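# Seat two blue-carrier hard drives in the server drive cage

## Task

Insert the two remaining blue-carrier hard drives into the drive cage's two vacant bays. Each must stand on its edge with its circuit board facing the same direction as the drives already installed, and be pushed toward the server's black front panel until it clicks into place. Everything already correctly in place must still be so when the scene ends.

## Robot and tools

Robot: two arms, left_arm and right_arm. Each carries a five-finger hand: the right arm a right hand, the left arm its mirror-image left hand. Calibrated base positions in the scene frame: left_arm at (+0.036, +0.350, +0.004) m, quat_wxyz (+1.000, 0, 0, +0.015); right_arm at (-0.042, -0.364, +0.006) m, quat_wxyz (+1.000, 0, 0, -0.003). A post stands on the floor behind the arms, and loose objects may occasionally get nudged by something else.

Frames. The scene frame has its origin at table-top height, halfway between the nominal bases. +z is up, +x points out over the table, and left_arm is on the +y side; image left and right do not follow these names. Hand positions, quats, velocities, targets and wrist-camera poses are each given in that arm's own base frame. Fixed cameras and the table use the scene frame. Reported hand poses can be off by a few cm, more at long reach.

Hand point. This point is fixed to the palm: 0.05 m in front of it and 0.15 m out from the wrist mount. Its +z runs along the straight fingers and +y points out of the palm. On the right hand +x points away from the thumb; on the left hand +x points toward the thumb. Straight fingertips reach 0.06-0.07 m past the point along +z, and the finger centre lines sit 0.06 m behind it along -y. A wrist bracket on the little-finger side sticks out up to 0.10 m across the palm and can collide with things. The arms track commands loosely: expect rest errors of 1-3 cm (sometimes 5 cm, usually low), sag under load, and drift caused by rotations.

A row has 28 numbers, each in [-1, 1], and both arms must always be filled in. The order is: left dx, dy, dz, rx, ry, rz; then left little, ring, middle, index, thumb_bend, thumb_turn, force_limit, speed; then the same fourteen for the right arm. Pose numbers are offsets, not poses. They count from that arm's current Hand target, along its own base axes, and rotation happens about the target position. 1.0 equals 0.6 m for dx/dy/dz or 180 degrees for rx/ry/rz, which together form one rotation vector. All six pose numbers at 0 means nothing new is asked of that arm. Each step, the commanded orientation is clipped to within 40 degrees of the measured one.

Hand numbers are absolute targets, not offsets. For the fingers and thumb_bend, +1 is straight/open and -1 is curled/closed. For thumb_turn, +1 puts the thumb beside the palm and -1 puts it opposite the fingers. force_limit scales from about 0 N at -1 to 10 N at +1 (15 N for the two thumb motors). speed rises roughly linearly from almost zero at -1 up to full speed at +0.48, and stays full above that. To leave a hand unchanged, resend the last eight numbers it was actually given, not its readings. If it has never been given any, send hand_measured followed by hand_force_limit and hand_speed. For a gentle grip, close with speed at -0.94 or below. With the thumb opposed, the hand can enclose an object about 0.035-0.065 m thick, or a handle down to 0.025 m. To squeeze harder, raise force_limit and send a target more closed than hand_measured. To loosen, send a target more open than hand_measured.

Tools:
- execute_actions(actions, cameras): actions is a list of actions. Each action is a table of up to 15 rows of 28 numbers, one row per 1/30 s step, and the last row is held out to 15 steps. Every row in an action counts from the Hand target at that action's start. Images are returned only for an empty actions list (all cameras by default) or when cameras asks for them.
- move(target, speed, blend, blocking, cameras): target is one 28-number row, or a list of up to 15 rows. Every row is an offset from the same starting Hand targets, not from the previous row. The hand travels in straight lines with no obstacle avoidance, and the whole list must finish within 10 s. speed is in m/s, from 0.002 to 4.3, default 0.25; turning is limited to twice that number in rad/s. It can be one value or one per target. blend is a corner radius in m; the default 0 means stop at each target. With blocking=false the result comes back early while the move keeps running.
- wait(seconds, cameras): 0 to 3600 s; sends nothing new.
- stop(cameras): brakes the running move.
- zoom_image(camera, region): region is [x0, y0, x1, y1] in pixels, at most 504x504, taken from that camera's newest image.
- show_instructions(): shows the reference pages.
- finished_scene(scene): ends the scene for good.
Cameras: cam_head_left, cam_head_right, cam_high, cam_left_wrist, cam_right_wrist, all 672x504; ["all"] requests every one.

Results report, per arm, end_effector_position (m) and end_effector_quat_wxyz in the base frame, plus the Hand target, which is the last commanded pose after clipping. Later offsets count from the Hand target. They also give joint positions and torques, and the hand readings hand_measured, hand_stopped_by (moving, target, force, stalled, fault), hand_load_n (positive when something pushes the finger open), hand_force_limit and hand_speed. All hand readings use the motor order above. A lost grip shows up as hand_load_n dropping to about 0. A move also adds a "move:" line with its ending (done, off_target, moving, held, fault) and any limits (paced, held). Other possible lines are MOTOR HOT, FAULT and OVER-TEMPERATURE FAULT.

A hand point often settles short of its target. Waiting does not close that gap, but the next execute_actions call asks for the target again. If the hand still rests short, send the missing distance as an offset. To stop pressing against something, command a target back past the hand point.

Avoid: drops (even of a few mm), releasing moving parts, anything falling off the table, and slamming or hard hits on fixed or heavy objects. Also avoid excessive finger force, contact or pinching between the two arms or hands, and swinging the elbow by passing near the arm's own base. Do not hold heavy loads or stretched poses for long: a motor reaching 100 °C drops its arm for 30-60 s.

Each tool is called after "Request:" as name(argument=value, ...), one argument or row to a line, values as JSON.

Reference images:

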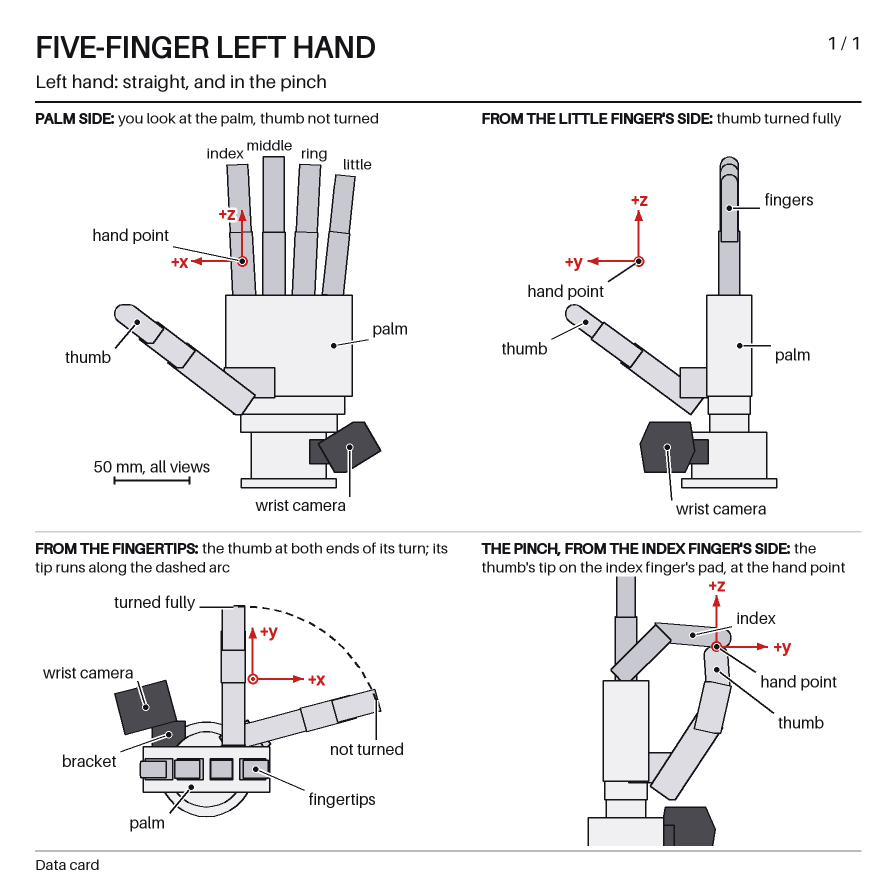

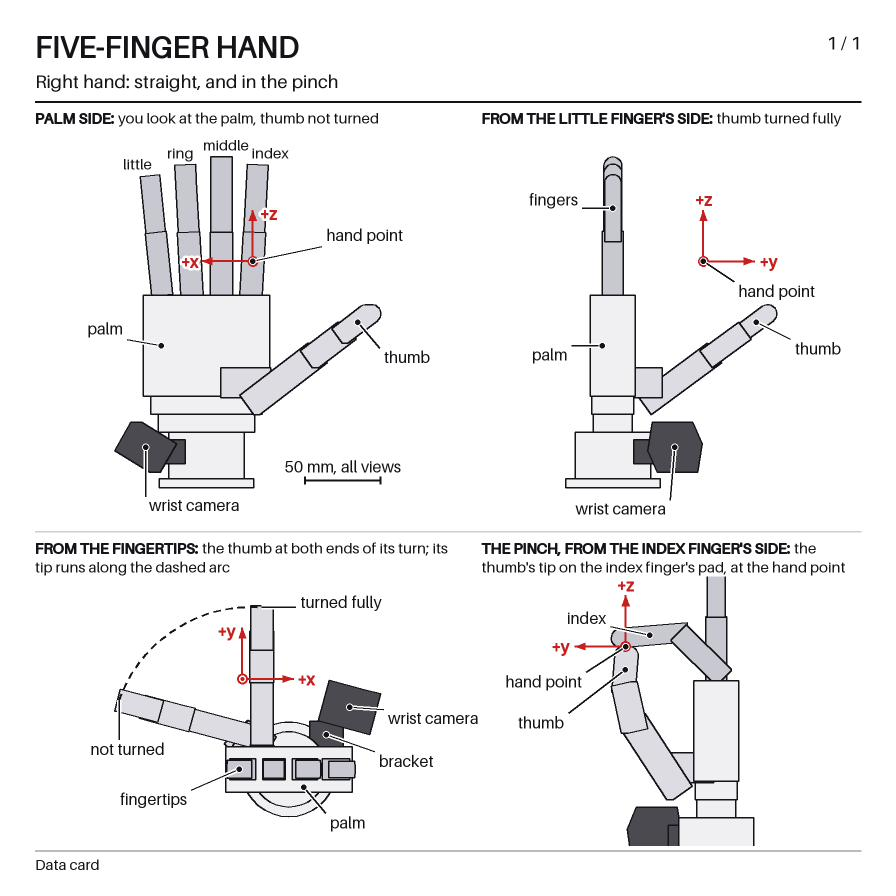

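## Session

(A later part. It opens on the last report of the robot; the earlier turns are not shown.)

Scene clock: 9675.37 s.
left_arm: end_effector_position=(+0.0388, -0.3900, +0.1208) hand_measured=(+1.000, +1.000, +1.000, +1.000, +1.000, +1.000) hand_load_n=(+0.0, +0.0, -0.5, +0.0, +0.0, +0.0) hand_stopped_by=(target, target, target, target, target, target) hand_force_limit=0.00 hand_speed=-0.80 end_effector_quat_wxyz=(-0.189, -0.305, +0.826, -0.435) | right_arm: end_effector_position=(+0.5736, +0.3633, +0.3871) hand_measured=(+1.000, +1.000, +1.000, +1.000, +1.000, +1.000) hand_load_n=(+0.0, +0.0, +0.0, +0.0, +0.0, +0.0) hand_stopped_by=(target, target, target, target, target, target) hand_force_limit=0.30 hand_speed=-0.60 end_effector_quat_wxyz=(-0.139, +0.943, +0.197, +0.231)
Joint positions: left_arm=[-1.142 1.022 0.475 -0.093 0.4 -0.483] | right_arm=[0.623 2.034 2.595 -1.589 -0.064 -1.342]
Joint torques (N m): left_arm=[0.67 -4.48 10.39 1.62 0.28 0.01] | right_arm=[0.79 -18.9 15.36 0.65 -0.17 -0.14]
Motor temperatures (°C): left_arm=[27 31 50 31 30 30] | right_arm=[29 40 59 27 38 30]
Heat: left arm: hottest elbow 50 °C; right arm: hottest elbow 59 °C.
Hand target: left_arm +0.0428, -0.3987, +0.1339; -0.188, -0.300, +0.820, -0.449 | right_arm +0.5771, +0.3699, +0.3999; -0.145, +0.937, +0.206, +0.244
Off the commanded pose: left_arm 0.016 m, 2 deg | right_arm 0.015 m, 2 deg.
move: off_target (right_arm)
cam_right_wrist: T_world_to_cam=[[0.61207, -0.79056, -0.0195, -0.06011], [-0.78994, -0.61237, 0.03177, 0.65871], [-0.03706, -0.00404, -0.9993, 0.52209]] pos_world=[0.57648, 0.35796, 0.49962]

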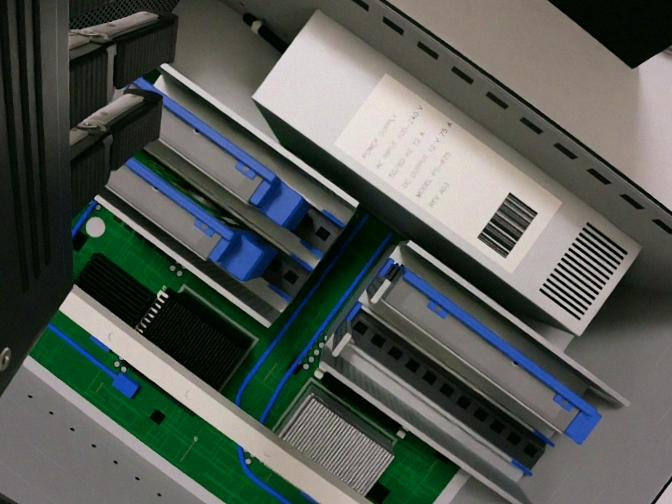

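Request:
move(
  target=[0,0,0,0,0,0,1,1,1,1,1,1,0,-0.8, -0.118,-0.072,-0.235,0,-0.1667,0,1,1,1,1,1,1,0.3,-0.6],
  speed=0.2,
  cameras=["cam_right_wrist","cam_head_left"],
)

Scene clock: 9761.87 s.
left_arm: end_effector_position=(+0.0388, -0.3900, +0.1208) hand_measured=(+1.000, +1.000, +1.000, +1.000, +1.000, +1.000) hand_load_n=(-0.5, +0.0, +0.0, +0.0, +0.0, -0.5) hand_stopped_by=(target, target, target, target, target, target) hand_force_limit=0.00 hand_speed=-0.80 end_effector_quat_wxyz=(-0.189, -0.305, +0.826, -0.435) | right_arm: end_effector_position=(+0.5069, +0.3268, +0.2535) hand_measured=(+1.000, +1.000, +1.000, +1.000, +1.000, +1.000) hand_load_n=(+0.0, +0.0, +0.0, +0.0, +0.0, +0.0) hand_stopped_by=(target, target, target, target, target, target) hand_force_limit=0.30 hand_speed=-0.60 end_effector_quat_wxyz=(-0.087, +0.848, +0.232, +0.469)
Joint positions: left_arm=[-1.142 1.022 0.475 -0.093 0.4 -0.483] | right_arm=[0.745 1.435 1.191 -0.352 0.246 -1.491]
Joint torques (N m): left_arm=[0.67 -4.48 10.39 1.63 0.28 0.01] | right_arm=[0.62 -12.98 11.44 2.22 0.32 -0.15]
Motor temperatures (°C): left_arm=[27 31 50 31 30 30] | right_arm=[29 41 64 27 34 30]
Heat: left arm: hottest elbow 50 °C; right arm: hottest elbow 64 °C.
Hand target: left_arm +0.0428, -0.3987, +0.1339; -0.188, -0.300, +0.820, -0.449 | right_arm +0.5062, +0.3268, +0.2589; -0.086, +0.841, +0.237, +0.478
Off the commanded pose: left_arm 0.016 m, 2 deg | right_arm 0.005 m, 1 deg.
move: done
cam_right_wrist: T_world_to_cam=[[0.54992, -0.78304, 0.29057, -0.10036], [-0.6886, -0.62194, -0.37285, 0.6422], [0.47268, 0.00495, -0.88122, 0.0947]] pos_world=[0.45265, 0.32036, 0.35206]
Images, in order (width x height): cam_head_left 672x504, cam_right_wrist 672x504.

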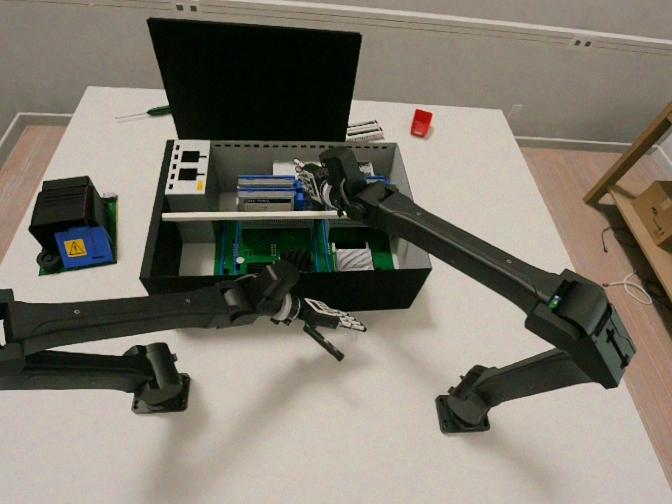

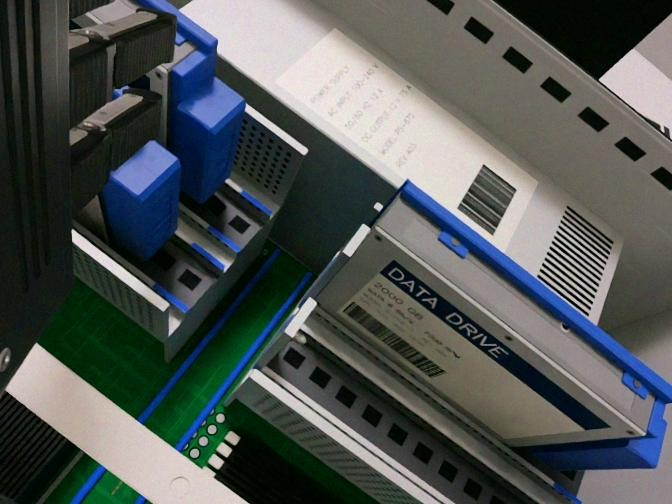

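Request:
zoom_image(
  camera="cam_right_wrist",
  region=[290, 180, 430, 340],
)

Request:
zoom_image(
  camera="cam_right_wrist",
  region=[330, 215, 390, 275],
)

Request:
zoom_image(
  camera="cam_right_wrist",
  region=[280, 280, 340, 340],
)

Scaled by 3.150 from the camera's image (finer frame: 960x720).

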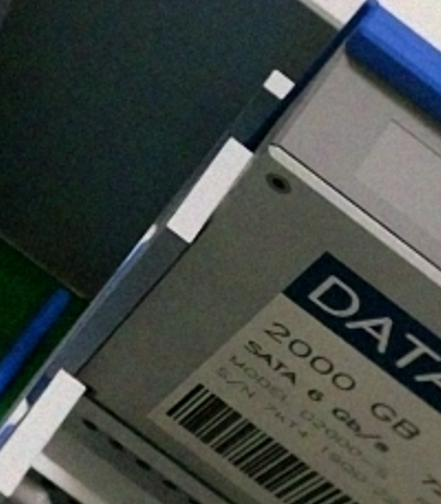

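Scaled by 8.400 from the camera's image (finer frame: 960x720).

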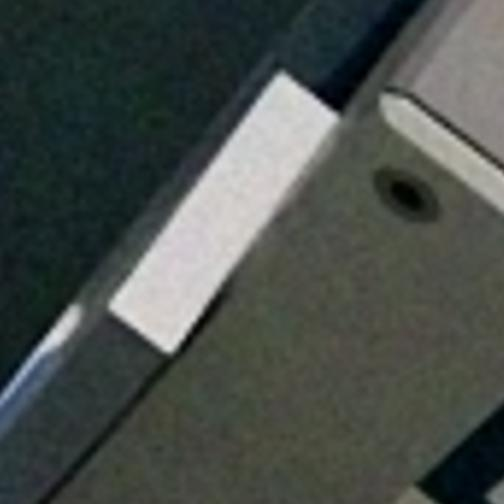

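Scaled by 8.400 from the camera's image (finer frame: 960x720).

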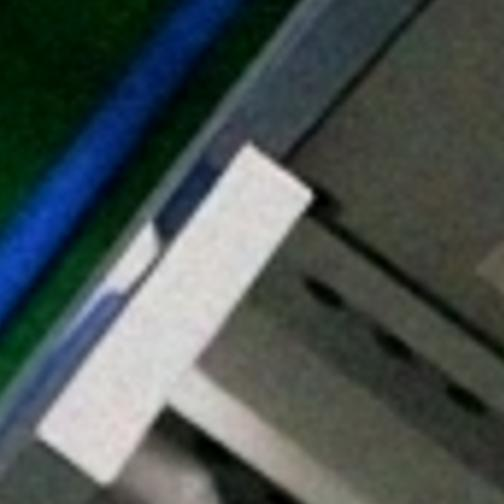

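Request:
move(
  target=[
    [0,0,0,0,0,0,1,1,1,1,1,1,0,-0.8, 0.02,-0.02,0.16,0.06,0.01,-0.06,1,1,1,1,1,1,0.3,-0.6],
    [0,0,0,0,0,0,1,1,1,1,1,1,0,-0.8, 0.1147,-0.1197,0.16,0.3713,0.0643,-0.3919,1,1,1,1,1,1,0.3,-0.6],
    [0,0,0,0,0,0,1,1,1,1,1,1,0,-0.8, 0.1147,-0.1197,0.0393,0.3713,0.0643,-0.3919,1,1,1,1,1,1,0.3,-0.6],
  ],
  speed=0.25,
  blend=[0.02,0.03,0],
  cameras=["cam_right_wrist","cam_head_left"],
)

Scene clock: 9833.57 s.
left_arm: end_effector_position=(+0.0388, -0.3900, +0.1208) hand_measured=(+1.000, +1.000, +1.000, +1.000, +1.000, +1.000) hand_load_n=(+0.0, +0.0, +0.0, +0.0, +0.0, +0.0) hand_stopped_by=(target, target, target, target, target, target) hand_force_limit=0.00 hand_speed=-0.80 end_effector_quat_wxyz=(-0.189, -0.305, +0.826, -0.435) | right_arm: end_effector_position=(+0.5709, +0.2561, +0.2846) hand_measured=(+1.000, +1.000, +1.000, +1.000, +1.000, +1.000) hand_load_n=(+0.0, +0.0, +0.0, +0.0, +0.0, +0.0) hand_stopped_by=(target, target, target, target, target, target) hand_force_limit=0.30 hand_speed=-0.60 end_effector_quat_wxyz=(-0.247, +0.688, -0.548, +0.407)
Joint positions: left_arm=[-1.142 1.022 0.475 -0.093 0.4 -0.483] | right_arm=[0.536 1.543 1.5 -0.651 0.542 0.053]
Joint torques (N m): left_arm=[0.67 -4.48 10.39 1.63 0.28 0.01] | right_arm=[0.5 -14.45 11.71 1.69 0.42 0.13]
Motor temperatures (°C): left_arm=[27 31 50 31 30 30] | right_arm=[29 38 58 28 33 30]
Heat: left arm: hottest elbow 50 °C; right arm: hottest elbow 58 °C.
Hand target: left_arm +0.0428, -0.3987, +0.1339; -0.188, -0.300, +0.820, -0.449 | right_arm +0.5751, +0.2550, +0.2825; -0.251, +0.679, -0.556, +0.408
Off the commanded pose: left_arm 0.016 m, 2 deg | right_arm 0.005 m, 1 deg.
move: done
cam_right_wrist: T_world_to_cam=[[-0.54374, -0.50123, -0.67314, 0.62649], [-0.6132, 0.78488, -0.08911, 0.16984], [0.573, 0.36432, -0.73412, -0.09893]] pos_world=[0.50148, 0.21675, 0.36423]
Images, in order (width x height): cam_head_left 672x504, cam_right_wrist 672x504.

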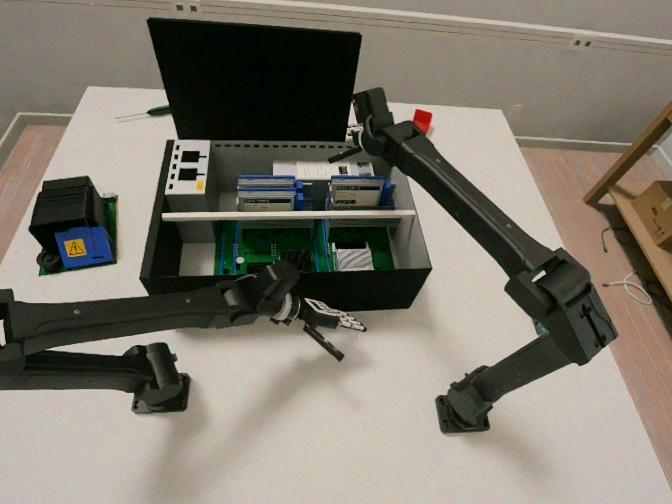

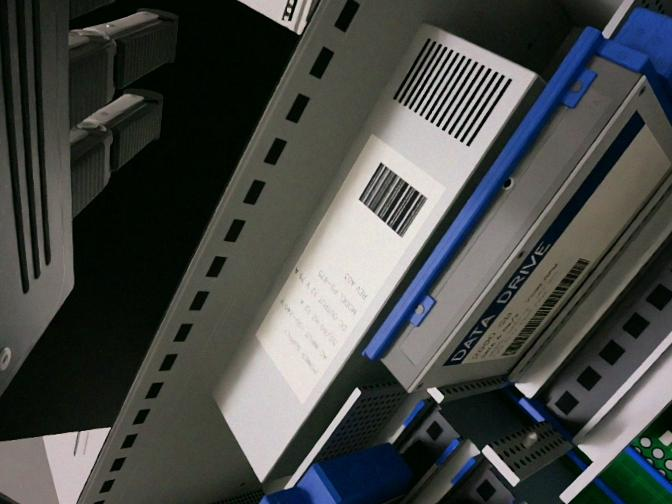

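Request:
zoom_image(
  camera="cam_right_wrist",
  region=[350, 310, 550, 460],
)

Request:
zoom_image(
  camera="cam_head_left",
  region=[230, 160, 420, 230],
)

Scaled by 2.520 from the camera's image (finer frame: 960x720).

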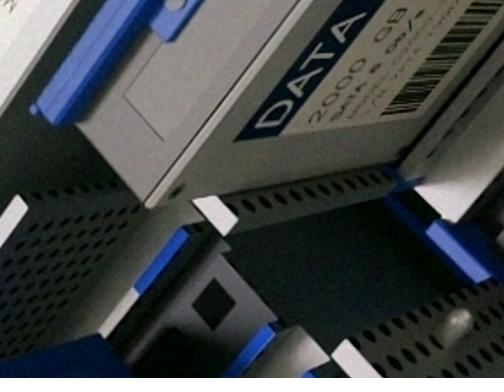

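Scaled by 2.653 from the camera's image (finer frame: 960x720).

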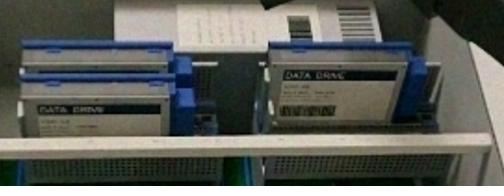

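Request:
move(
  target=[
    [0,0,0,0,0,0,1,1,1,1,1,1,0,-0.8, -0.0,0.1,0.1,0,0,0,1,1,1,1,1,1,0.3,-0.6],
    [0,0,0,0,0,0,1,1,1,1,1,1,0,-0.8, -0.015,0.42,0.02,0,0,0,1,1,1,1,1,1,0.3,-0.6],
  ],
  speed=0.25,
  blend=[0.02,0],
  cameras=["cam_right_wrist"],
)

Scene clock: 9881.63 s.
left_arm: end_effector_position=(+0.0388, -0.3900, +0.1208) hand_measured=(+1.000, +1.000, +1.000, +1.000, +1.000, +1.000) hand_load_n=(+0.0, +0.0, +0.0, +0.0, +0.0, +0.0) hand_stopped_by=(target, target, target, target, target, target) hand_force_limit=0.00 hand_speed=-0.80 end_effector_quat_wxyz=(-0.189, -0.305, +0.826, -0.435) | right_arm: end_effector_position=(+0.5550, +0.5008, +0.2746) hand_measured=(+1.000, +1.000, +1.000, +1.000, +1.000, +1.000) hand_load_n=(+0.0, +0.0, +0.0, +0.0, +0.0, +0.0) hand_stopped_by=(target, target, target, target, target, target) hand_force_limit=0.30 hand_speed=-0.60 end_effector_quat_wxyz=(-0.233, +0.695, -0.545, +0.407)
Joint positions: left_arm=[-1.142 1.022 0.475 -0.093 0.4 -0.483] | right_arm=[0.871 2.019 2.165 -1.055 0.782 0.349]
Joint torques (N m): left_arm=[0.62 -4.54 10.37 1.63 0.28 0.01] | right_arm=[0.62 -19.9 17.44 0.7 0.56 0.18]
Motor temperatures (°C): left_arm=[27 31 50 31 30 30] | right_arm=[29 38 57 28 33 30]
Heat: left arm: hottest elbow 50 °C; right arm: hottest elbow 57 °C.
Hand target: left_arm +0.0428, -0.3987, +0.1339; -0.188, -0.300, +0.820, -0.449 | right_arm +0.5661, +0.5069, +0.2945; -0.251, +0.680, -0.556, +0.408
Off the commanded pose: left_arm 0.016 m, 2 deg | right_arm 0.024 m, 3 deg.
move: off_target (right_arm)
cam_right_wrist: T_world_to_cam=[[-0.55498, -0.51928, -0.64988, 0.7428], [-0.61603, 0.78155, -0.09841, -0.02707], [0.55902, 0.34573, -0.75364, -0.16386]] pos_world=[0.48717, 0.46353, 0.35658]

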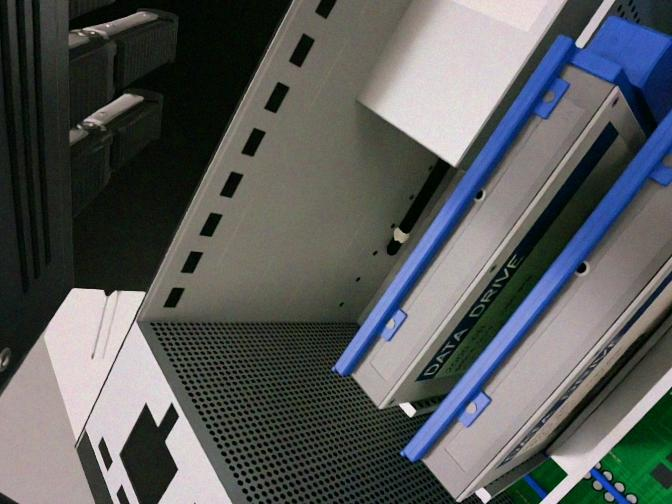

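Request:
zoom_image(
  camera="cam_right_wrist",
  region=[320, 320, 520, 470],
)

Scaled by 2.520 from the camera's image (finer frame: 960x720).

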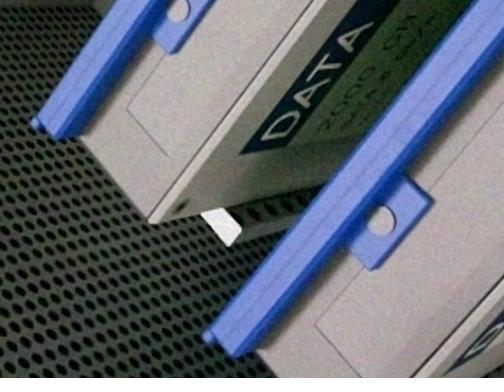

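Request:
move(
  target=[
    [0,0,0,0,0,0,1,1,1,1,1,1,0,-0.8, -0.02,-0.08,0.1425,0,0,0,1,1,1,1,1,1,0.3,-0.6],
    [0,0,0,0,0,0,1,1,1,1,1,1,0,-0.8, -0.10,-0.5,0.1425,0.05,-0.003,-0.008,1,1,1,1,1,1,0.3,-0.6],
    [0,0,0,0,0,0,1,1,1,1,1,1,0,-0.8, -0.1935,-0.928,0.1425,0.0978,-0.0074,-0.0169,1,1,1,1,1,1,0.3,-0.6],
  ],
  speed=0.3,
  blend=[0.03,0.03,0],
  cameras=["cam_head_left","cam_head_right","cam_high"],
)

Scene clock: 9987.33 s.
left_arm: end_effector_position=(+0.0388, -0.3900, +0.1208) hand_measured=(+1.000, +1.000, +1.000, +1.000, +1.000, +1.000) hand_load_n=(+0.0, +0.0, +0.0, +0.0, +0.0, +0.0) hand_stopped_by=(target, target, target, target, target, target) hand_force_limit=0.00 hand_speed=-0.80 end_effector_quat_wxyz=(-0.189, -0.305, +0.826, -0.435) | right_arm: end_effector_position=(+0.4497, -0.0461, +0.3806) hand_measured=(+1.000, +1.000, +1.000, +1.000, +1.000, +1.000) hand_load_n=(+0.0, +0.0, +0.0, +0.0, +0.0, +0.0) hand_stopped_by=(target, target, target, target, target, target) hand_force_limit=0.30 hand_speed=-0.60 end_effector_quat_wxyz=(-0.349, +0.611, -0.631, +0.327)
Joint positions: left_arm=[-1.142 1.022 0.475 -0.093 0.4 -0.483] | right_arm=[-0.25 1.057 1.275 -0.808 -0.224 -0.098]
Joint torques (N m): left_arm=[0.73 -4.42 10.4 1.63 0.28 0.01] | right_arm=[0.09 -5.42 11.51 1.92 -0.26 -0.13]
Motor temperatures (°C): left_arm=[27 31 50 31 30 30] | right_arm=[29 40 68 27 33 30]
Heat: left arm: hottest elbow 50 °C; right arm: hottest elbow 68 °C.
Hand target: left_arm +0.0428, -0.3987, +0.1339; -0.188, -0.300, +0.820, -0.449 | right_arm +0.4499, -0.0498, +0.3798; -0.348, +0.613, -0.626, +0.332
Off the commanded pose: left_arm 0.016 m, 2 deg | right_arm 0.004 m, 1 deg.
move: done

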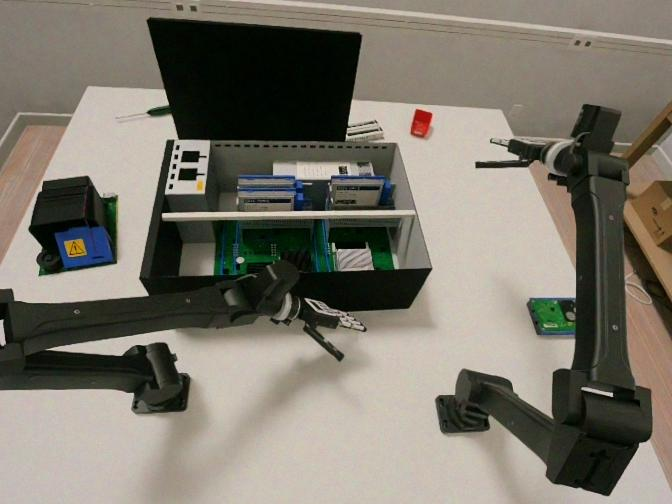

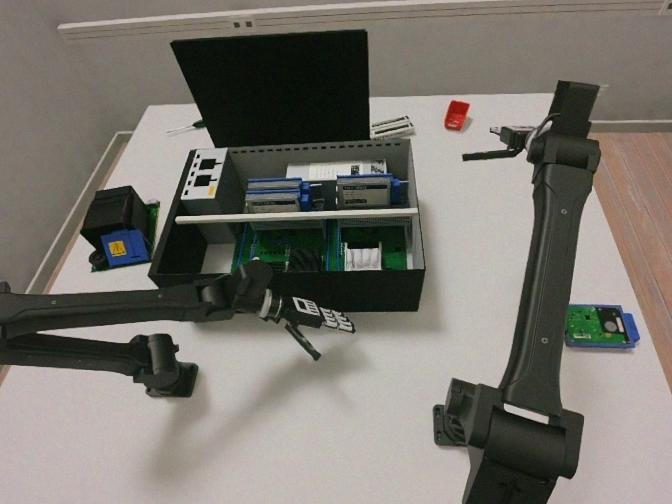

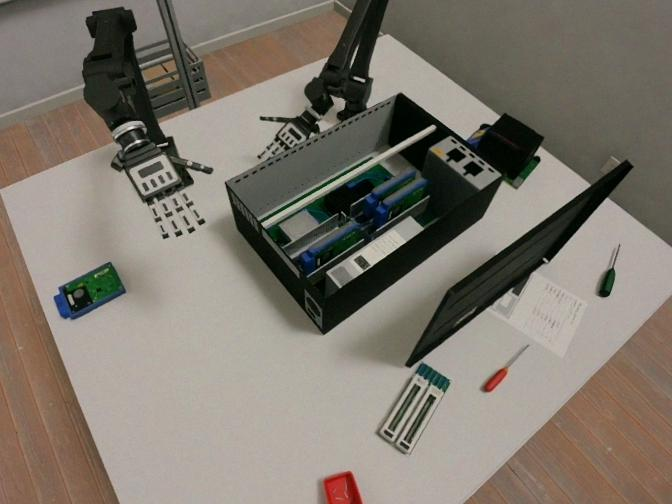

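Request:
zoom_image(
  camera="cam_head_right",
  region=[550, 290, 650, 365],
)

Request:
zoom_image(
  camera="cam_high",
  region=[40, 250, 140, 330],
)

Scaled by 5.040 from the camera's image (finer frame: 960x720).

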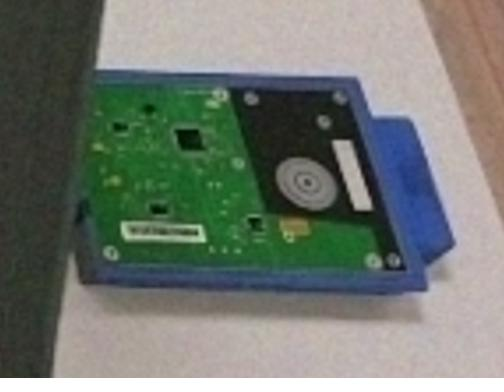

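Scaled by 5.040 from the camera's image (finer frame: 960x720).

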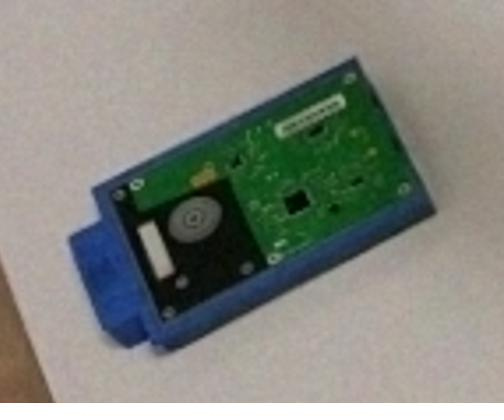

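Request:
move(
  target=[
    [0,0,0,0,0,0,1,1,1,1,1,1,0,-0.8, -0.1,-0.3,-0.05,0,0,0,1,1,1,1,1,1,0.3,-0.6],
    [0,0,0,0,0,0,1,1,1,1,1,1,0,-0.8, -0.2,-0.5,-0.15,0,0,0,1,1,1,1,1,1,0.3,-0.6],
  ],
  speed=0.25,
  blend=[0.03,0],
  cameras=["cam_head_right","cam_right_wrist"],
)

Scene clock: 10027.00 s.
left_arm: end_effector_position=(+0.0388, -0.3900, +0.1208) hand_measured=(+1.000, +1.000, +1.000, +1.000, +1.000, +1.000) hand_load_n=(+0.0, +0.0, +0.0, +0.0, +0.0, +0.0) hand_stopped_by=(target, target, target, target, target, target) hand_force_limit=0.00 hand_speed=-0.80 end_effector_quat_wxyz=(-0.189, -0.305, +0.826, -0.435) | right_arm: end_effector_position=(+0.3229, -0.3362, +0.2627) hand_measured=(+1.000, +1.000, +1.000, +1.000, +1.000, +1.000) hand_load_n=(+0.0, +0.0, +0.0, -0.5, +0.0, +0.0) hand_stopped_by=(target, target, target, target, target, target) hand_force_limit=0.30 hand_speed=-0.60 end_effector_quat_wxyz=(-0.356, +0.604, -0.644, +0.307)
Joint positions: left_arm=[-1.142 1.022 0.475 -0.093 0.4 -0.483] | right_arm=[-1.094 1.352 1.263 -0.922 -0.851 -0.77]
Joint torques (N m): left_arm=[0.73 -4.48 10.39 1.65 0.28 0.01] | right_arm=[0.32 -10.17 17.43 0.77 -0.68 -0.12]
Motor temperatures (°C): left_arm=[27 31 50 31 30 30] | right_arm=[29 37 61 28 33 30]
Heat: left arm: hottest elbow 50 °C; right arm: hottest elbow 61 °C.
Hand target: left_arm +0.0428, -0.3987, +0.1339; -0.188, -0.300, +0.820, -0.449 | right_arm +0.3299, -0.3497, +0.2899; -0.348, +0.613, -0.626, +0.332
Off the commanded pose: left_arm 0.016 m, 2 deg | right_arm 0.031 m, 4 deg.
move: off_target (right_arm)
cam_right_wrist: T_world_to_cam=[[-0.57025, -0.16693, -0.80433, 0.33559], [-0.54318, 0.81116, 0.21674, 0.38653], [0.61626, 0.5605, -0.55323, 0.24732]] pos_world=[0.24891, -0.39613, 0.32297]

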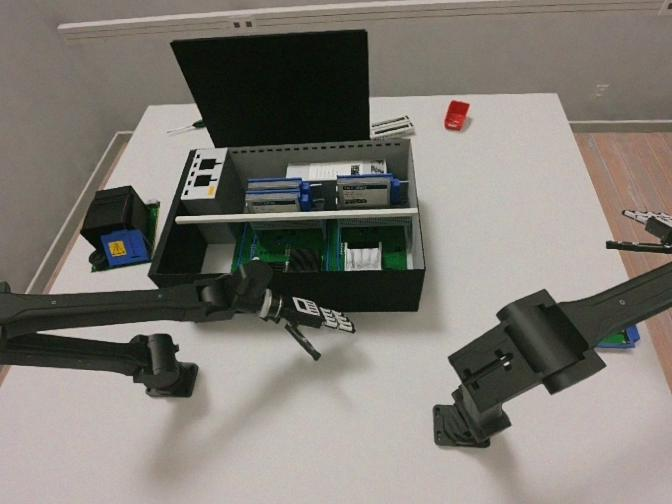

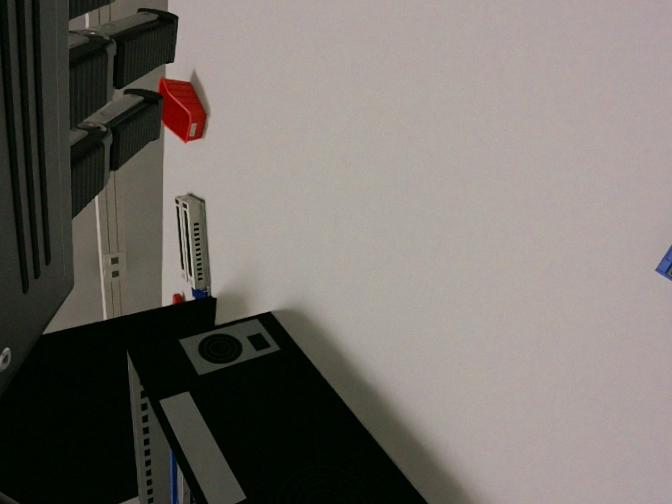

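Request:
move(
  target=[
    [0,0,0,0,0,0,1,1,1,1,1,1,0,-0.8, -0.113,-0.159,-0.15,0,0,0,0.9,0.9,0.9,0.65,0.8,-0.85,0.3,-0.6],
  ],
  speed=0.2,
  cameras=["cam_head_right","cam_right_wrist","cam_high"],
)

Scene clock: 10039.60 s.
left_arm: end_effector_position=(+0.0388, -0.3900, +0.1208) hand_measured=(+1.000, +1.000, +1.000, +1.000, +1.000, +1.000) hand_load_n=(-0.5, -0.5, +0.0, +0.0, +0.0, -0.5) hand_stopped_by=(target, target, target, target, target, target) hand_force_limit=0.00 hand_speed=-0.80 end_effector_quat_wxyz=(-0.189, -0.305, +0.826, -0.435) | right_arm: end_effector_position=(+0.2577, -0.4264, +0.1809) hand_measured=(+0.900, +0.900, +0.900, +0.650, +0.800, -0.850) hand_load_n=(+0.0, +0.0, +0.0, +0.0, +0.0, +0.0) hand_stopped_by=(target, target, target, target, target, target) hand_force_limit=0.30 hand_speed=-0.60 end_effector_quat_wxyz=(-0.358, +0.604, -0.640, +0.313)
Joint positions: left_arm=[-1.142 1.022 0.475 -0.093 0.4 -0.483] | right_arm=[-1.303 1.58 1.305 -0.962 -0.952 -1.072]
Joint torques (N m): left_arm=[0.67 -4.48 10.4 1.63 0.28 0.01] | right_arm=[0.32 -12.4 16.44 0.18 -0.7 -0.11]
Motor temperatures (°C): left_arm=[27 31 50 31 30 30] | right_arm=[29 37 62 27 33 30]
Heat: left arm: hottest elbow 50 °C; right arm: hottest elbow 62 °C.
Hand target: left_arm +0.0428, -0.3987, +0.1339; -0.188, -0.300, +0.820, -0.449 | right_arm +0.2620, -0.4453, +0.1998; -0.348, +0.613, -0.626, +0.332
Off the commanded pose: left_arm 0.016 m, 2 deg | right_arm 0.027 m, 3 deg.
move: off_target (right_arm)
cam_right_wrist: T_world_to_cam=[[-0.55931, -0.17466, -0.81035, 0.21246], [-0.54836, 0.81107, 0.20367, 0.4457], [0.62168, 0.55827, -0.54941, 0.28973]] pos_world=[0.18311, -0.48613, 0.24057]
Images, in order (width x height): cam_head_right 672x504, cam_high 672x504, cam_right_wrist 672x504.

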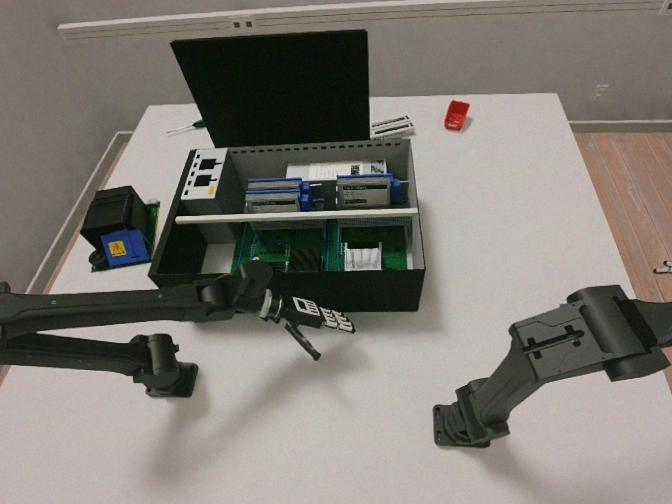

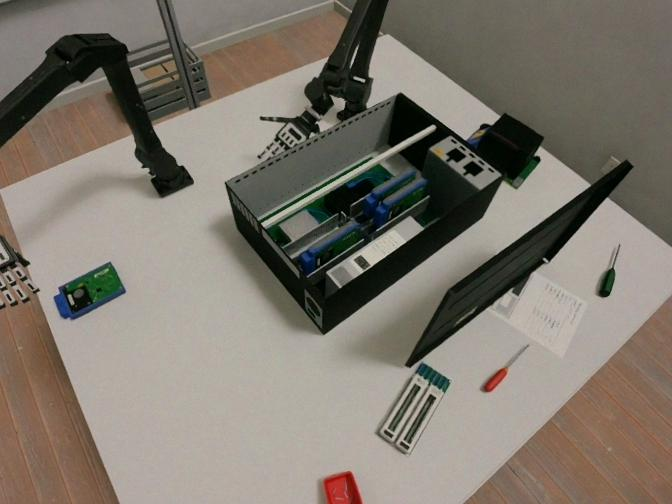

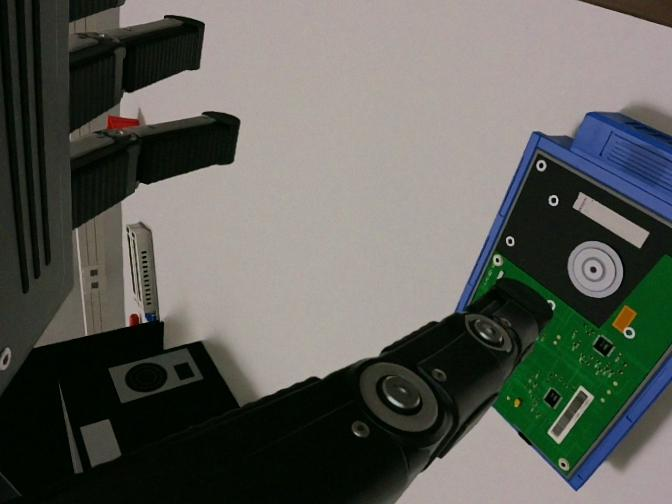

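Request:
zoom_image(
  camera="cam_right_wrist",
  region=[512, 80, 672, 240],
)

Scaled by 3.150 from the camera's image (finer frame: 960x720).

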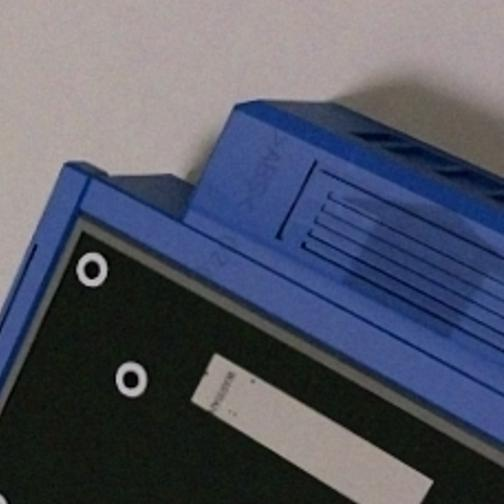

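Request:
move(
  target=[0,0,0,0,0,0,1,1,1,1,1,1,0,-0.8, -0.0125,-0.003,-0.17,0,0,0,0.9,0.9,0.9,0.65,0.8,-0.85,0.3,-0.6],
  speed=0.12,
  cameras=["cam_high","cam_right_wrist"],
)

Scene clock: 10119.00 s.
left_arm: end_effector_position=(+0.0388, -0.3900, +0.1208) hand_measured=(+1.000, +1.000, +1.000, +1.000, +1.000, +1.000) hand_load_n=(+0.0, -0.5, +0.0, -0.5, +0.0, -0.5) hand_stopped_by=(target, target, target, target, target, target) hand_force_limit=0.00 hand_speed=-0.80 end_effector_quat_wxyz=(-0.189, -0.305, +0.826, -0.435) | right_arm: end_effector_position=(+0.2577, -0.4444, +0.1034) hand_measured=(+0.900, +0.900, +0.900, +0.650, +0.800, -0.850) hand_load_n=(+0.0, +0.0, +0.0, +0.0, +0.0, +0.0) hand_stopped_by=(target, target, target, target, target, target) hand_force_limit=0.30 hand_speed=-0.60 end_effector_quat_wxyz=(-0.350, +0.611, -0.629, +0.328)
Joint positions: left_arm=[-1.142 1.022 0.475 -0.093 0.4 -0.483] | right_arm=[-1.312 1.679 1.21 -0.746 -0.958 -1.098]
Joint torques (N m): left_arm=[0.67 -4.48 10.37 1.63 0.28 0.01] | right_arm=[0.62 -14.62 9.63 1.24 -0.79 -0.18]
Motor temperatures (°C): left_arm=[27 31 50 31 30 30] | right_arm=[29 37 69 27 33 30]
Heat: left arm: hottest elbow 50 °C; right arm: hottest elbow 69 °C.
Hand target: left_arm +0.0428, -0.3987, +0.1339; -0.188, -0.300, +0.820, -0.449 | right_arm +0.2545, -0.4471, +0.0979; -0.348, +0.613, -0.626, +0.332
Off the commanded pose: left_arm 0.016 m, 2 deg | right_arm 0.007 m, 1 deg.
move: done
cam_right_wrist: T_world_to_cam=[[-0.54876, -0.21166, -0.80874, 0.12717], [-0.55573, 0.81508, 0.16376, 0.48391], [0.62452, 0.5393, -0.56491, 0.24964]] pos_world=[0.1828, -0.50214, 0.16462]

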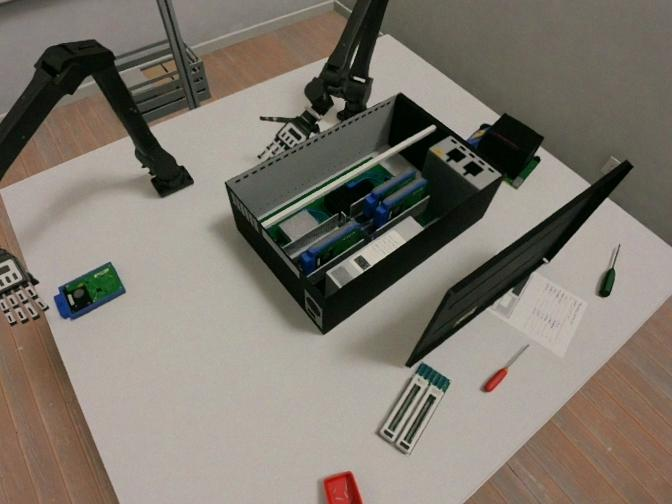

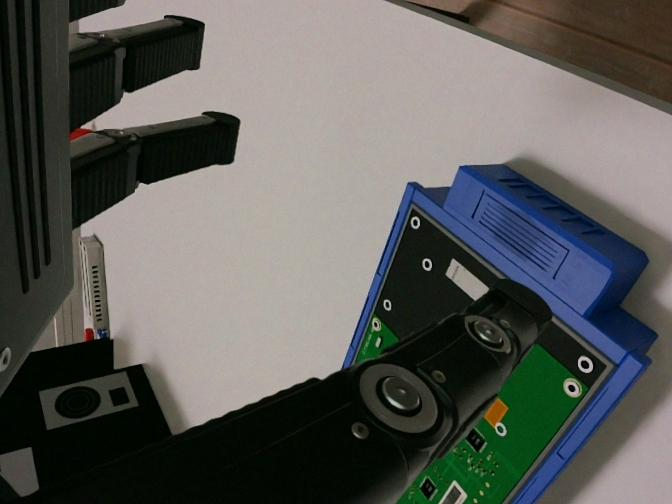

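Request:
move(
  target=[0,0,0,0,0,0,1,1,1,1,1,1,0,-0.8, -0.009,0.022,-0.1,0,0,0,0.9,0.9,0.9,0.65,0.8,-0.85,0.3,-0.6],
  speed=0.1,
  cameras=["cam_right_wrist"],
)

Scene clock: 10142.03 s.
left_arm: end_effector_position=(+0.0388, -0.3900, +0.1208) hand_measured=(+1.000, +1.000, +1.000, +1.000, +1.000, +1.000) hand_load_n=(+0.0, +0.0, +0.0, +0.0, +0.0, -0.5) hand_stopped_by=(target, target, target, target, target, target) hand_force_limit=0.00 hand_speed=-0.80 end_effector_quat_wxyz=(-0.189, -0.305, +0.826, -0.435) | right_arm: end_effector_position=(+0.2529, -0.4322, +0.0438) hand_measured=(+0.900, +0.900, +0.900, +0.650, +0.800, -0.850) hand_load_n=(+0.0, +0.0, +0.0, +0.0, +0.0, +0.0) hand_stopped_by=(target, target, target, target, target, target) hand_force_limit=0.30 hand_speed=-0.60 end_effector_quat_wxyz=(-0.350, +0.612, -0.628, +0.329)
Joint positions: left_arm=[-1.142 1.022 0.475 -0.093 0.4 -0.483] | right_arm=[-1.315 1.732 1.1 -0.586 -0.959 -1.106]
Joint torques (N m): left_arm=[0.73 -4.48 10.39 1.65 0.28 0.01] | right_arm=[0.5 -13.74 8.5 1.21 -0.72 -0.16]
Motor temperatures (°C): left_arm=[27 31 50 31 30 30] | right_arm=[29 38 64 27 33 30]
Heat: left arm: hottest elbow 50 °C; right arm: hottest elbow 64 °C.
Hand target: left_arm +0.0428, -0.3987, +0.1339; -0.188, -0.300, +0.820, -0.449 | right_arm +0.2492, -0.4338, +0.0379; -0.348, +0.613, -0.626, +0.332
Off the commanded pose: left_arm 0.016 m, 2 deg | right_arm 0.007 m, 1 deg.
move: done
cam_right_wrist: T_world_to_cam=[[-0.54821, -0.21483, -0.80828, 0.0774], [-0.55697, 0.81473, 0.16122, 0.48126], [0.6239, 0.53857, -0.5663, 0.21235]] pos_world=[0.178, -0.48984, 0.10522]

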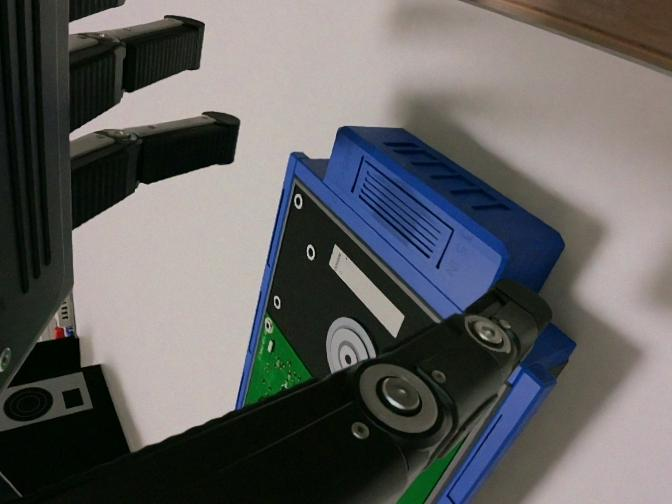

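Request:
move(
  target=[0,0,0,0,0,0,1,1,1,1,1,1,0,-0.8, -0.0083,-0.005,-0.055,0,0,0,0.9,0.9,0.9,0.65,0.8,-0.85,0.3,-0.6],
  speed=0.06,
  cameras=["cam_right_wrist","cam_high"],
)

Scene clock: 10165.17 s.
left_arm: end_effector_position=(+0.0388, -0.3900, +0.1208) hand_measured=(+1.000, +1.000, +1.000, +1.000, +1.000, +1.000) hand_load_n=(+0.0, +0.0, +0.0, +0.0, +0.0, -0.5) hand_stopped_by=(target, target, target, target, target, target) hand_force_limit=0.00 hand_speed=-0.80 end_effector_quat_wxyz=(-0.189, -0.305, +0.826, -0.435) | right_arm: end_effector_position=(+0.2478, -0.4359, +0.0121) hand_measured=(+0.900, +0.900, +0.900, +0.650, +0.800, -0.850) hand_load_n=(-0.5, +0.0, +0.0, +0.0, +0.0, +0.0) hand_stopped_by=(target, target, target, target, target, target) hand_force_limit=0.30 hand_speed=-0.60 end_effector_quat_wxyz=(-0.350, +0.611, -0.629, +0.330)
Joint positions: left_arm=[-1.142 1.022 0.475 -0.093 0.4 -0.483] | right_arm=[-1.328 1.792 1.082 -0.522 -0.964 -1.122]
Joint torques (N m): left_arm=[0.73 -4.48 10.39 1.63 0.28 0.01] | right_arm=[-0.09 -13.57 8.39 1.28 -0.65 -0.11]
Motor temperatures (°C): left_arm=[27 31 50 31 30 30] | right_arm=[29 37 59 27 33 30]
Heat: left arm: hottest elbow 50 °C; right arm: hottest elbow 59 °C.
Hand target: left_arm +0.0428, -0.3987, +0.1339; -0.188, -0.300, +0.820, -0.449 | right_arm +0.2442, -0.4368, +0.0049; -0.348, +0.613, -0.626, +0.332
Off the commanded pose: left_arm 0.016 m, 2 deg | right_arm 0.008 m, 1 deg.
move: done
cam_right_wrist: T_world_to_cam=[[-0.54711, -0.21343, -0.80939, 0.0486], [-0.55568, 0.81575, 0.16051, 0.4867], [0.62601, 0.53758, -0.5649, 0.19863]] pos_world=[0.1727, -0.49344, 0.07342]
Images, in order (width x height): cam_high 672x504, cam_right_wrist 672x504.

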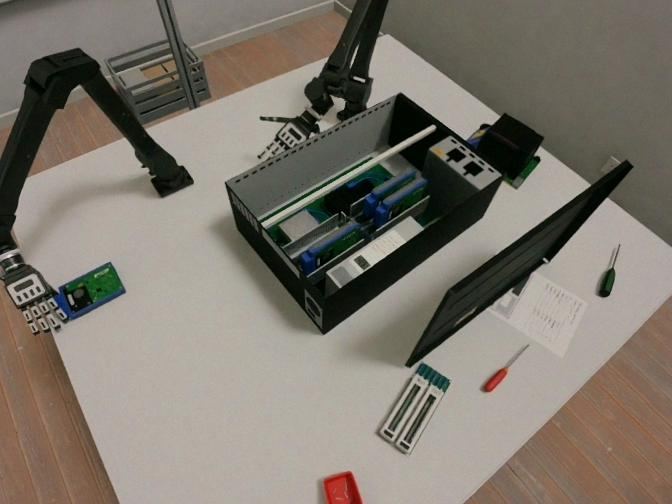

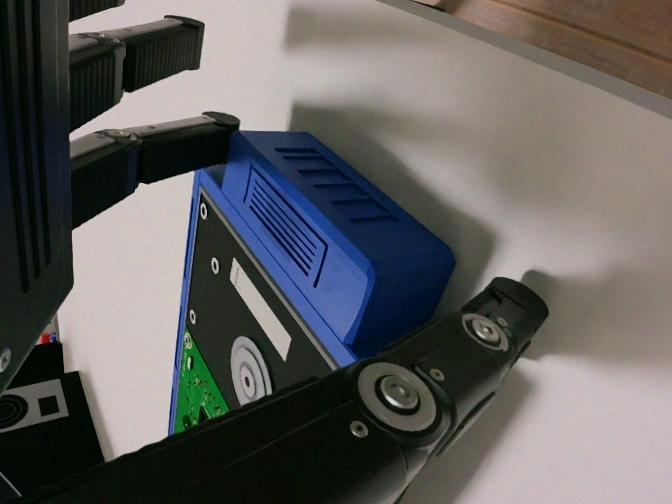

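Request:
move(
  target=[0,0,0,0,0,0,1,1,1,1,1,1,0,-0.8, 0,0,0,0,0,0,0.9,0.9,0.9,0.1,0.3,-0.85,-0.4,-0.92],
  cameras=["cam_right_wrist"],
)

Request:
wait(
  seconds=3,
  cameras=["cam_right_wrist"],
)

Scene clock: 10173.60 s.
left_arm: end_effector_position=(+0.0388, -0.3900, +0.1208) hand_measured=(+1.000, +1.000, +1.000, +1.000, +1.000, +1.000) hand_load_n=(+0.0, +0.0, +0.0, +0.0, +0.0, +0.0) hand_stopped_by=(target, target, target, target, target, target) hand_force_limit=0.00 hand_speed=-0.80 end_effector_quat_wxyz=(-0.189, -0.305, +0.826, -0.435) | right_arm: end_effector_position=(+0.2488, -0.4366, +0.0129) hand_measured=(+0.900, +0.900, +0.900, +0.412, +0.658, -0.850) hand_load_n=(+0.0, +0.0, -0.5, +4.5, +4.5, +0.5) hand_stopped_by=(target, target, target, force, force, target) hand_force_limit=-0.40 hand_speed=-0.92 end_effector_quat_wxyz=(-0.351, +0.612, -0.626, +0.332)
Joint positions: left_arm=[-1.142 1.022 0.475 -0.093 0.4 -0.483] | right_arm=[-1.328 1.792 1.082 -0.517 -0.969 -1.123]
Joint torques (N m): left_arm=[0.73 -4.48 10.37 1.63 0.28 0.01] | right_arm=[0.5 -14.45 8.12 0.87 -0.52 -0.17]
Motor temperatures (°C): left_arm=[27 31 50 31 30 30] | right_arm=[29 37 58 27 33 30]
Heat: left arm: hottest elbow 50 °C; right arm: hottest elbow 58 °C.
Hand target: left_arm +0.0428, -0.3987, +0.1339; -0.188, -0.300, +0.820, -0.449 | right_arm +0.2442, -0.4368, +0.0049; -0.348, +0.613, -0.626, +0.332
Off the commanded pose: left_arm 0.016 m, 2 deg | right_arm 0.009 m, 0 deg.
move: done
cam_right_wrist: T_world_to_cam=[[-0.54175, -0.21812, -0.81175, 0.04619], [-0.55844, 0.81519, 0.15366, 0.48821], [0.62821, 0.53656, -0.56344, 0.1978]] pos_world=[0.1734, -0.49404, 0.07392]

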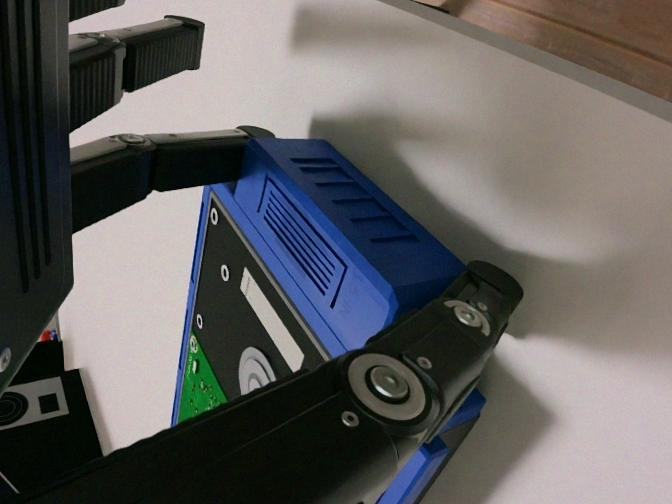

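Scene clock: 10176.60 s.
left_arm: end_effector_position=(+0.0388, -0.3900, +0.1208) hand_measured=(+1.000, +1.000, +1.000, +1.000, +1.000, +1.000) hand_load_n=(+0.0, +0.0, -0.5, +0.0, +0.0, -0.5) hand_stopped_by=(target, target, target, target, target, target) hand_force_limit=0.00 hand_speed=-0.80 end_effector_quat_wxyz=(-0.189, -0.305, +0.826, -0.435) | right_arm: end_effector_position=(+0.2488, -0.4366, +0.0129) hand_measured=(+0.900, +0.900, +0.900, +0.412, +0.658, -0.850) hand_load_n=(+0.0, +0.0, +0.0, +4.5, +4.5, +0.5) hand_stopped_by=(target, target, target, force, force, target) hand_force_limit=-0.40 hand_speed=-0.92 end_effector_quat_wxyz=(-0.351, +0.612, -0.626, +0.332)
Joint positions: left_arm=[-1.142 1.022 0.475 -0.093 0.4 -0.483] | right_arm=[-1.328 1.792 1.082 -0.517 -0.969 -1.123]
Joint torques (N m): left_arm=[0.73 -4.48 10.39 1.65 0.28 0.01] | right_arm=[-0.21 -13.86 8.35 0.9 -0.46 -0.14]
Motor temperatures (°C): left_arm=[27 31 50 31 30 30] | right_arm=[29 37 58 27 33 30]
Heat: left arm: hottest elbow 50 °C; right arm: hottest elbow 58 °C.
Hand target: left_arm +0.0428, -0.3987, +0.1339; -0.188, -0.300, +0.820, -0.449 | right_arm +0.2442, -0.4368, +0.0049; -0.348, +0.613, -0.626, +0.332
Off the commanded pose: left_arm 0.016 m, 2 deg | right_arm 0.009 m, 0 deg.
wait: 3.00 s; at rest by 0.17 s
cam_right_wrist: T_world_to_cam=[[-0.54175, -0.21812, -0.81175, 0.04619], [-0.55844, 0.81519, 0.15366, 0.48821], [0.62821, 0.53656, -0.56344, 0.1978]] pos_world=[0.1734, -0.49404, 0.07392]

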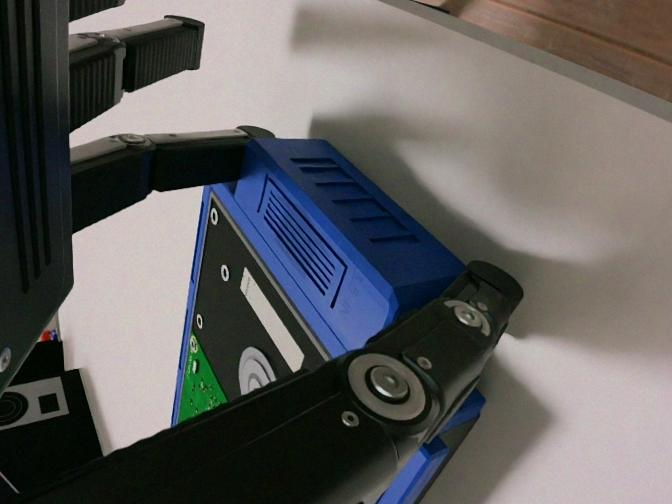

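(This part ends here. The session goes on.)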